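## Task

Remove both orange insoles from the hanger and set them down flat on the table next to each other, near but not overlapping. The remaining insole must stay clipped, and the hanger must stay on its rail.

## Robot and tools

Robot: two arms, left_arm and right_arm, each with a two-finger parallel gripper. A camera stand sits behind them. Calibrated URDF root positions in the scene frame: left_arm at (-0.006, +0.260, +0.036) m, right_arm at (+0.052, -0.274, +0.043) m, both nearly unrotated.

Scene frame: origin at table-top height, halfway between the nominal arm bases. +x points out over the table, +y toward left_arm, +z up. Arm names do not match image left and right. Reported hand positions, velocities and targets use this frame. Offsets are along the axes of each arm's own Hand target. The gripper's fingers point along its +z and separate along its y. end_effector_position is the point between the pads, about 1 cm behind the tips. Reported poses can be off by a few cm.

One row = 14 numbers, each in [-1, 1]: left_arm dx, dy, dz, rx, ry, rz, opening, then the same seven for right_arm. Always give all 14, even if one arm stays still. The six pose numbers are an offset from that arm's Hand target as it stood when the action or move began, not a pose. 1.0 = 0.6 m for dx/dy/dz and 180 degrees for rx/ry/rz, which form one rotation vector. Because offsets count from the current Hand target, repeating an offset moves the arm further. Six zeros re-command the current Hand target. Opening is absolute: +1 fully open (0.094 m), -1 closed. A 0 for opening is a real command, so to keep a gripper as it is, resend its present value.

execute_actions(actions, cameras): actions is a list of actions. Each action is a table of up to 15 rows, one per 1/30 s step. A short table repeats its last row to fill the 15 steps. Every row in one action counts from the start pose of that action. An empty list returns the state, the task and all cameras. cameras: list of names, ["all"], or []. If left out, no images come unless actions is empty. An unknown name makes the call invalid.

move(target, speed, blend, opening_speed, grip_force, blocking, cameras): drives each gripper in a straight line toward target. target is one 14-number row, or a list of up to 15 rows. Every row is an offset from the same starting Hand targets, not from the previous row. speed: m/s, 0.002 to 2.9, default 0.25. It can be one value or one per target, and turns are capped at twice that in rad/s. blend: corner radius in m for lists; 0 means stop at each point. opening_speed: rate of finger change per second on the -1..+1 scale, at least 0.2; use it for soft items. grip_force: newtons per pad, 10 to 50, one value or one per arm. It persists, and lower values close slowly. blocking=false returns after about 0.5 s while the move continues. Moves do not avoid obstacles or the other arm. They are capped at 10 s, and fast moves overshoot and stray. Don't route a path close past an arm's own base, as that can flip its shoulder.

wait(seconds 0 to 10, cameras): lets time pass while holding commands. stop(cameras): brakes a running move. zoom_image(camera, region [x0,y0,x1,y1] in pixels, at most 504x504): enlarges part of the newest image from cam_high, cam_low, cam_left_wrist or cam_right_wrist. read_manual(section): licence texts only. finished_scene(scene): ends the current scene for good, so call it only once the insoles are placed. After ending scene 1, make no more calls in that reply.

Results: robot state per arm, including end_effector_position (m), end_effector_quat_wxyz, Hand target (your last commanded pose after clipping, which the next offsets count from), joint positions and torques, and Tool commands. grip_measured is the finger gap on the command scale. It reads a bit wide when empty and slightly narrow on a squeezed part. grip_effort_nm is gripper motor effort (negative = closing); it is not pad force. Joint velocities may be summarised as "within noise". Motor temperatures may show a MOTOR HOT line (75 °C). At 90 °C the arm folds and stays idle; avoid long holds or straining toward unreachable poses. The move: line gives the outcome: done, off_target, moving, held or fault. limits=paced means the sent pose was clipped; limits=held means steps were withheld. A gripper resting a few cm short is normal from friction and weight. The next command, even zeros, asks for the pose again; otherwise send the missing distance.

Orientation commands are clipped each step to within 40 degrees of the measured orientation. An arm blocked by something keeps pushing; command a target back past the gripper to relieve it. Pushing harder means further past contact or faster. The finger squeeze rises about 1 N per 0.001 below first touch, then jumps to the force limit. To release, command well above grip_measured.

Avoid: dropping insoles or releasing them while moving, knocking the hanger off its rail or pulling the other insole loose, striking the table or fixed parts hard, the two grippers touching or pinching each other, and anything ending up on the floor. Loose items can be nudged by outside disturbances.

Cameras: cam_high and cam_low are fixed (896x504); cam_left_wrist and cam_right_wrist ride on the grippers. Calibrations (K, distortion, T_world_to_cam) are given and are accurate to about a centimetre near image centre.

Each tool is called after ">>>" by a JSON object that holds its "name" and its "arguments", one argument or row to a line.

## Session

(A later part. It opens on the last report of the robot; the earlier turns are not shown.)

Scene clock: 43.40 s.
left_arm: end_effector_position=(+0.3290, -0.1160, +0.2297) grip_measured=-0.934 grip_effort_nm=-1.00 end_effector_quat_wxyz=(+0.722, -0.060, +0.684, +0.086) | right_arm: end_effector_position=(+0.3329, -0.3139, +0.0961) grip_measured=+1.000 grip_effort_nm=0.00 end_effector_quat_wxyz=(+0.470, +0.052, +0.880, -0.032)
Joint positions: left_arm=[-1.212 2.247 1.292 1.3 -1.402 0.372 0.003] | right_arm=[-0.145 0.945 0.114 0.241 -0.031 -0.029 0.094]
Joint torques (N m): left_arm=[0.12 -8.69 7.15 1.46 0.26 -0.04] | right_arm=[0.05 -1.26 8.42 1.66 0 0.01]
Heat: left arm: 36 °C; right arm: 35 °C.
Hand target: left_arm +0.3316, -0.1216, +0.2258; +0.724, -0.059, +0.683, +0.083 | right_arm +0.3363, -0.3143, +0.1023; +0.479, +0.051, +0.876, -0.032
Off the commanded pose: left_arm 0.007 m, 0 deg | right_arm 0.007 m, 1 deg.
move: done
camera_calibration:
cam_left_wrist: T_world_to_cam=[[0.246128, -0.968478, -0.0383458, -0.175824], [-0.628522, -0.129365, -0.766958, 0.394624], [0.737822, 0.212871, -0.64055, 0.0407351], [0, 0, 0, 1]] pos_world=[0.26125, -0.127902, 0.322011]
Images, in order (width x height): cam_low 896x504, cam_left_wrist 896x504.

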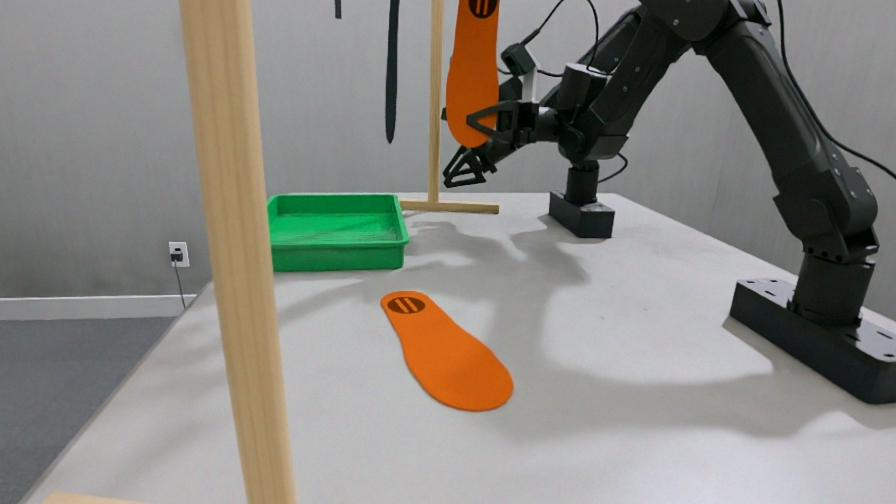

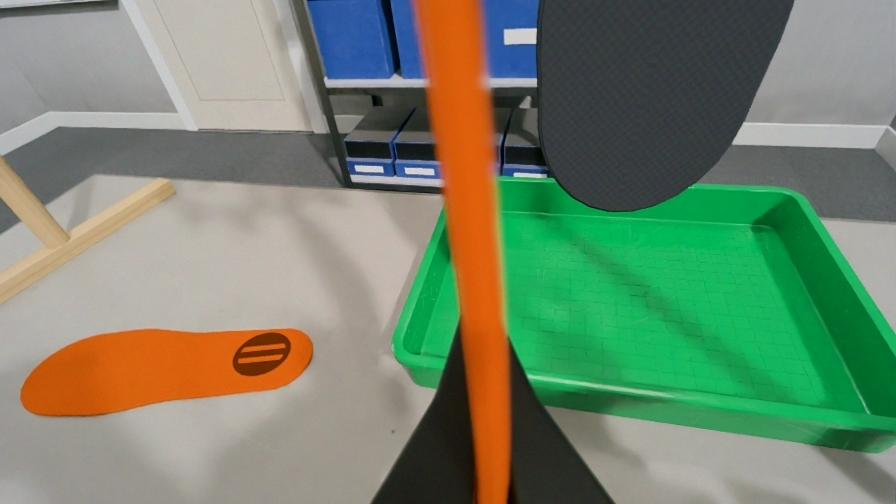

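>>> {"name": "move", "arguments": {
  "target": [0.184,0.097,0.012,0,0.09,0,-1,0,0,0,0,0,0,1],
  "speed": 0.12,
  "cameras": ["cam_low","cam_high"]
}}

Scene clock: 46.30 s.
left_arm: end_effector_position=(+0.3287, -0.0558, +0.0986) grip_measured=-0.934 grip_effort_nm=-1.03 end_effector_quat_wxyz=(+0.613, -0.051, +0.784, +0.086) | right_arm: end_effector_position=(+0.3329, -0.3139, +0.0961) grip_measured=+1.000 grip_effort_nm=0.00 end_effector_quat_wxyz=(+0.470, +0.052, +0.880, -0.032)
Joint positions: left_arm=[-1.145 2.155 1.103 0.236 -1.245 -0.716 0.003] | right_arm=[-0.145 0.945 0.114 0.241 -0.031 -0.029 0.094]
Joint torques (N m): left_arm=[0.39 -12.51 6.87 1.26 -0.4 -0.1] | right_arm=[0.05 -1.25 8.43 1.66 0 0.01]
Heat: left arm: 36 °C; right arm: 35 °C.
Hand target: left_arm +0.3330, -0.0588, +0.1177; +0.620, -0.070, +0.778, +0.074 | right_arm +0.3363, -0.3143, +0.1023; +0.479, +0.051, +0.876, -0.032
Off the commanded pose: left_arm 0.020 m, 3 deg | right_arm 0.007 m, 1 deg.
move: off_target (left_arm)
Images, in order (width x height): cam_high 896x504, cam_low 896x504.

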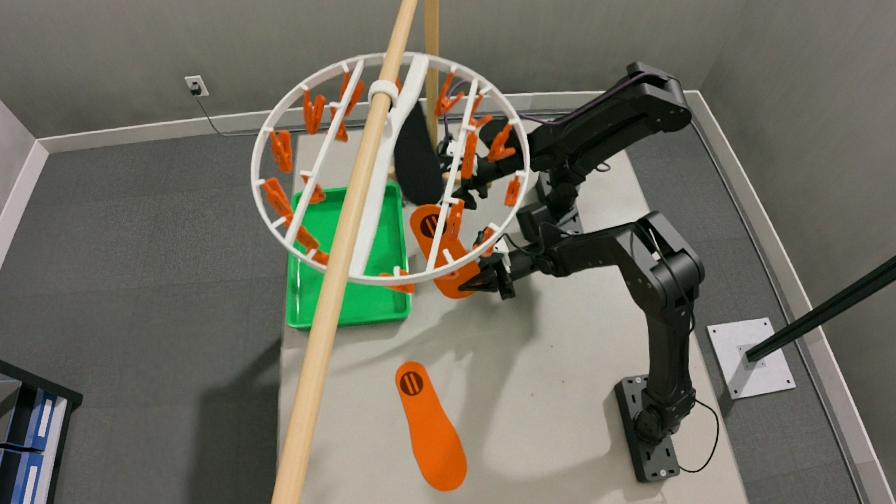

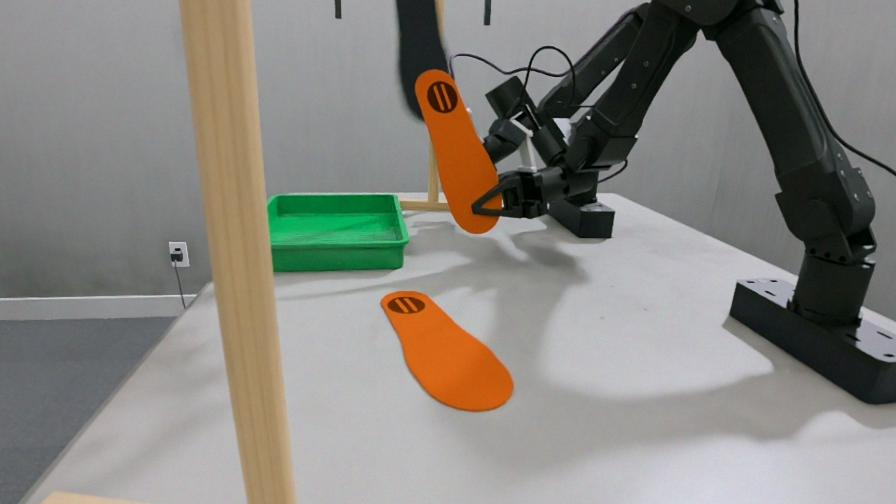

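>>> {"name": "move", "arguments": {
  "target": [
    [-0.09,0.277,0.041,0.038,0.028,0.246,-1,0,0,0,0,0,0,1],
    [0.004,0.492,0.068,0.076,0.057,0.492,-1,0,0,0,0,0,0,1]
  ],
  "speed": 0.3,
  "blend": 0.03,
  "cameras": ["cam_high","cam_low"]
}}

Scene clock: 51.10 s.
left_arm: end_effector_position=(+0.3130, +0.2374, +0.1117) grip_measured=-0.934 grip_effort_nm=-1.03 end_effector_quat_wxyz=(+0.324, +0.558, +0.656, +0.393) | right_arm: end_effector_position=(+0.3329, -0.3139, +0.0961) grip_measured=+1.000 grip_effort_nm=0.00 end_effector_quat_wxyz=(+0.470, +0.052, +0.880, -0.032)
Joint positions: left_arm=[-0.31 1.178 0.235 0.388 -0.417 1.341 0.003] | right_arm=[-0.145 0.945 0.114 0.241 -0.031 -0.029 0.094]
Joint torques (N m): left_arm=[0.42 -3.69 5.3 2.06 -0.06 -0.05] | right_arm=[0.06 -1.24 8.44 1.66 0 0.01]
Heat: left arm: 36 °C; right arm: 35 °C.
Hand target: left_arm +0.3123, +0.2385, +0.1145; +0.331, +0.552, +0.656, +0.394 | right_arm +0.3363, -0.3143, +0.1023; +0.479, +0.051, +0.876, -0.032
Off the commanded pose: left_arm 0.003 m, 1 deg | right_arm 0.007 m, 1 deg.
move: done
Images, in order (width x height): cam_high 896x504, cam_low 896x504.

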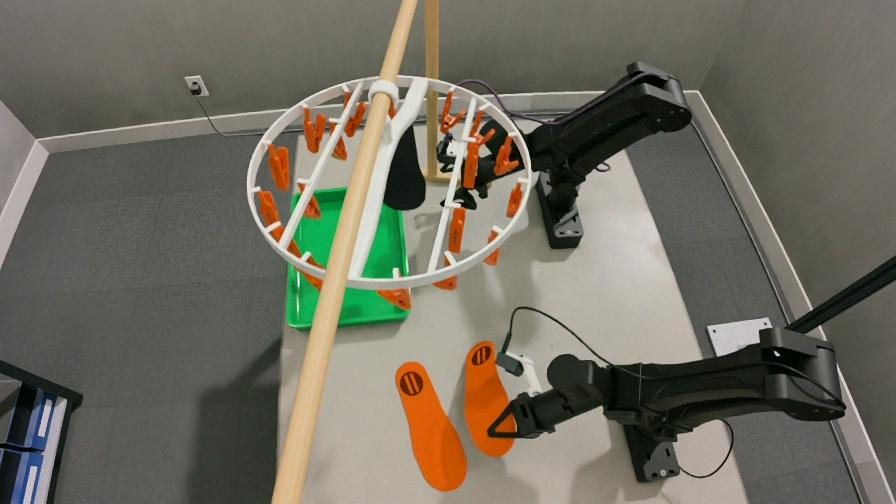

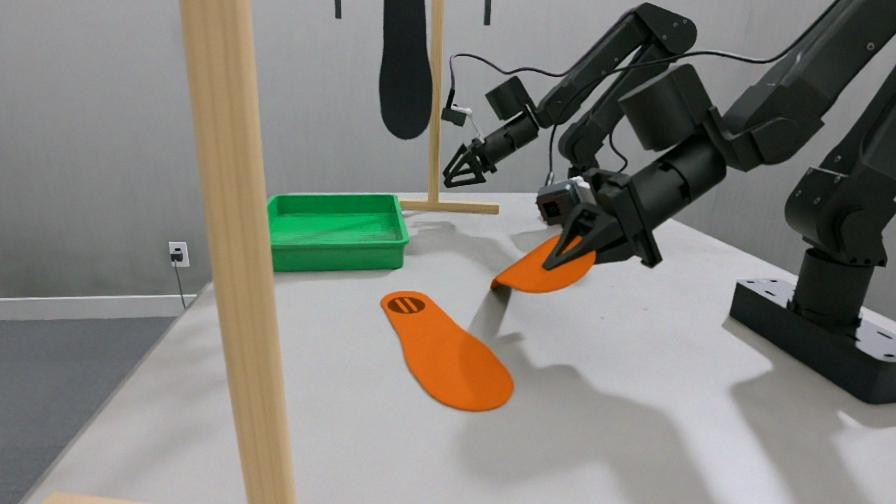

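>>> {"name": "move", "arguments": {
  "target": [-0.003,-0.122,0.075,0,0.039,-0.021,-1,0,0,0,0,0,0,1],
  "speed": 0.1,
  "cameras": ["cam_high"]
}}

>>> {"name": "zoom_image", "arguments": {
  "camera": "cam_high",
  "region": [380, 320, 580, 500]
}}

Scene clock: 53.37 s.
left_arm: end_effector_position=(+0.3201, +0.2379, +0.0316) grip_measured=-0.934 grip_effort_nm=-1.03 end_effector_quat_wxyz=(+0.305, +0.507, +0.690, +0.417) | right_arm: end_effector_position=(+0.3329, -0.3139, +0.0961) grip_measured=+1.000 grip_effort_nm=0.00 end_effector_quat_wxyz=(+0.470, +0.052, +0.880, -0.032)
Joint positions: left_arm=[-0.393 1.881 0.185 1.095 -0.6 1.203 0.003] | right_arm=[-0.145 0.945 0.114 0.241 -0.031 -0.029 0.094]
Joint torques (N m): left_arm=[-0.65 -3.79 1.98 2.02 -0.2 -0.11] | right_arm=[0.08 -1.26 8.44 1.66 0 0.01]
Heat: left arm: 36 °C; right arm: 35 °C.
Hand target: left_arm +0.3180, +0.2376, +0.0289; +0.304, +0.505, +0.692, +0.416 | right_arm +0.3363, -0.3143, +0.1023; +0.479, +0.051, +0.876, -0.032
Off the commanded pose: left_arm 0.004 m, 0 deg | right_arm 0.007 m, 1 deg.
move: done
Images, in order (width x height): cam_high 896x504.

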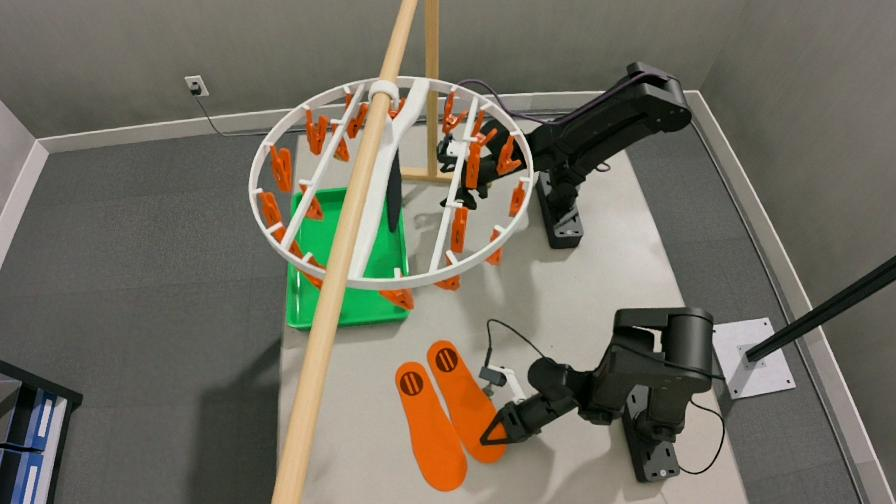

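Scaled by 2.520 from the camera's 896x504 image, which has a finer 1280x720 frame.

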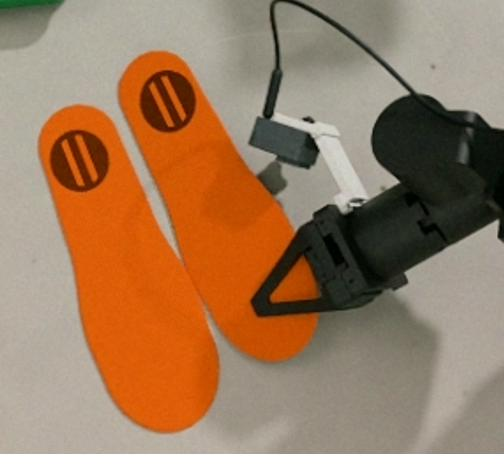

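>>> {"name": "move", "arguments": {
  "target": [
    [0,-0.007,-0.0135,0,0,0,-1,0,0,0,0,0,0,1],
    [0,-0.007,-0.0135,0,0,0,-0.35,0,0,0,0,0,0,1],
    [0,-0.048,-0.101,0,0,0,-0.35,0,0,0,0,0,0,1],
    [0,0.099,-0.179,0,0,0,-0.35,0,0,0,0,0,0,1]
  ],
  "speed": [0.06,0.1,0.15,0.2],
  "opening_speed": 0.6,
  "cameras": ["cam_high","cam_low"]
}}

>>> {"name": "zoom_image", "arguments": {
  "camera": "cam_high",
  "region": [380, 320, 580, 500]
}}

>>> {"name": "zoom_image", "arguments": {
  "camera": "cam_low",
  "region": [370, 230, 620, 420]
}}

Scene clock: 59.67 s.
left_arm: end_effector_position=(+0.2490, +0.2198, +0.1219) grip_measured=-0.353 grip_effort_nm=0.15 end_effector_quat_wxyz=(+0.293, +0.518, +0.687, +0.418) | right_arm: end_effector_position=(+0.3329, -0.3139, +0.0961) grip_measured=+1.000 grip_effort_nm=0.00 end_effector_quat_wxyz=(+0.470, +0.052, +0.880, -0.032)
Joint positions: left_arm=[-0.718 0.916 0.246 -0.139 -0.848 0.939 0.03] | right_arm=[-0.145 0.945 0.114 0.241 -0.031 -0.029 0.094]
Joint torques (N m): left_arm=[0.49 -0.65 8.98 1.51 -0.27 -0.14] | right_arm=[0.08 -1.25 8.44 1.66 -0.01 0.01]
Heat: left arm: 36 °C; right arm: 35 °C.
Hand target: left_arm +0.2542, +0.2172, +0.1317; +0.304, +0.505, +0.693, +0.416 | right_arm +0.3363, -0.3143, +0.1023; +0.479, +0.051, +0.876, -0.032
Off the commanded pose: left_arm 0.011 m, 2 deg | right_arm 0.007 m, 1 deg.
move: off_target (left_arm)
Images, in order (width x height): cam_high 896x504, cam_low 896x504.

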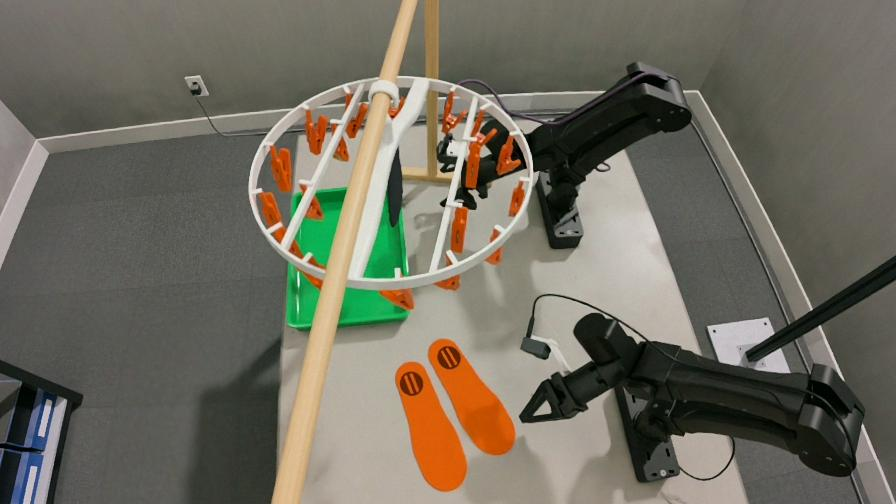

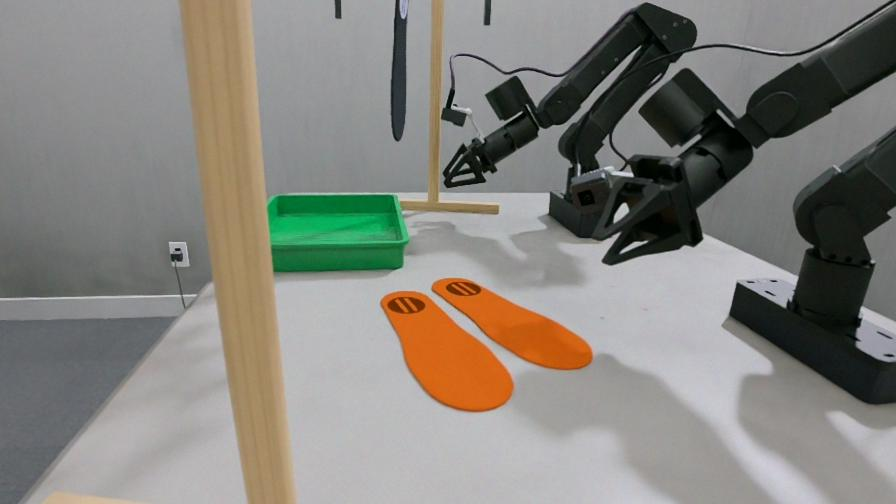

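Scaled by 2.520 from the camera's 896x504 image, which has a finer 1280x720 frame.

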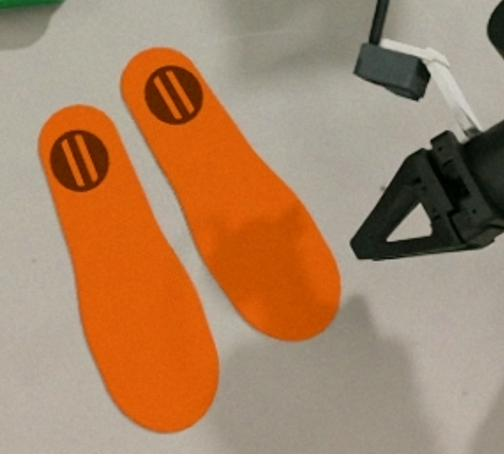

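Scaled by 2.016 from the camera's 896x504 image, which has a finer 1280x720 frame.

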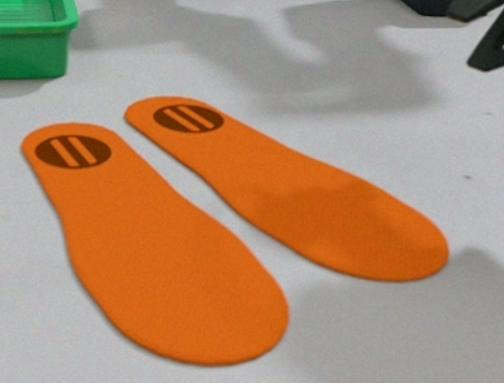

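>>> {"name": "finished_scene", "arguments": {
  "scene": 3
}}

The scene is finished: the task was done.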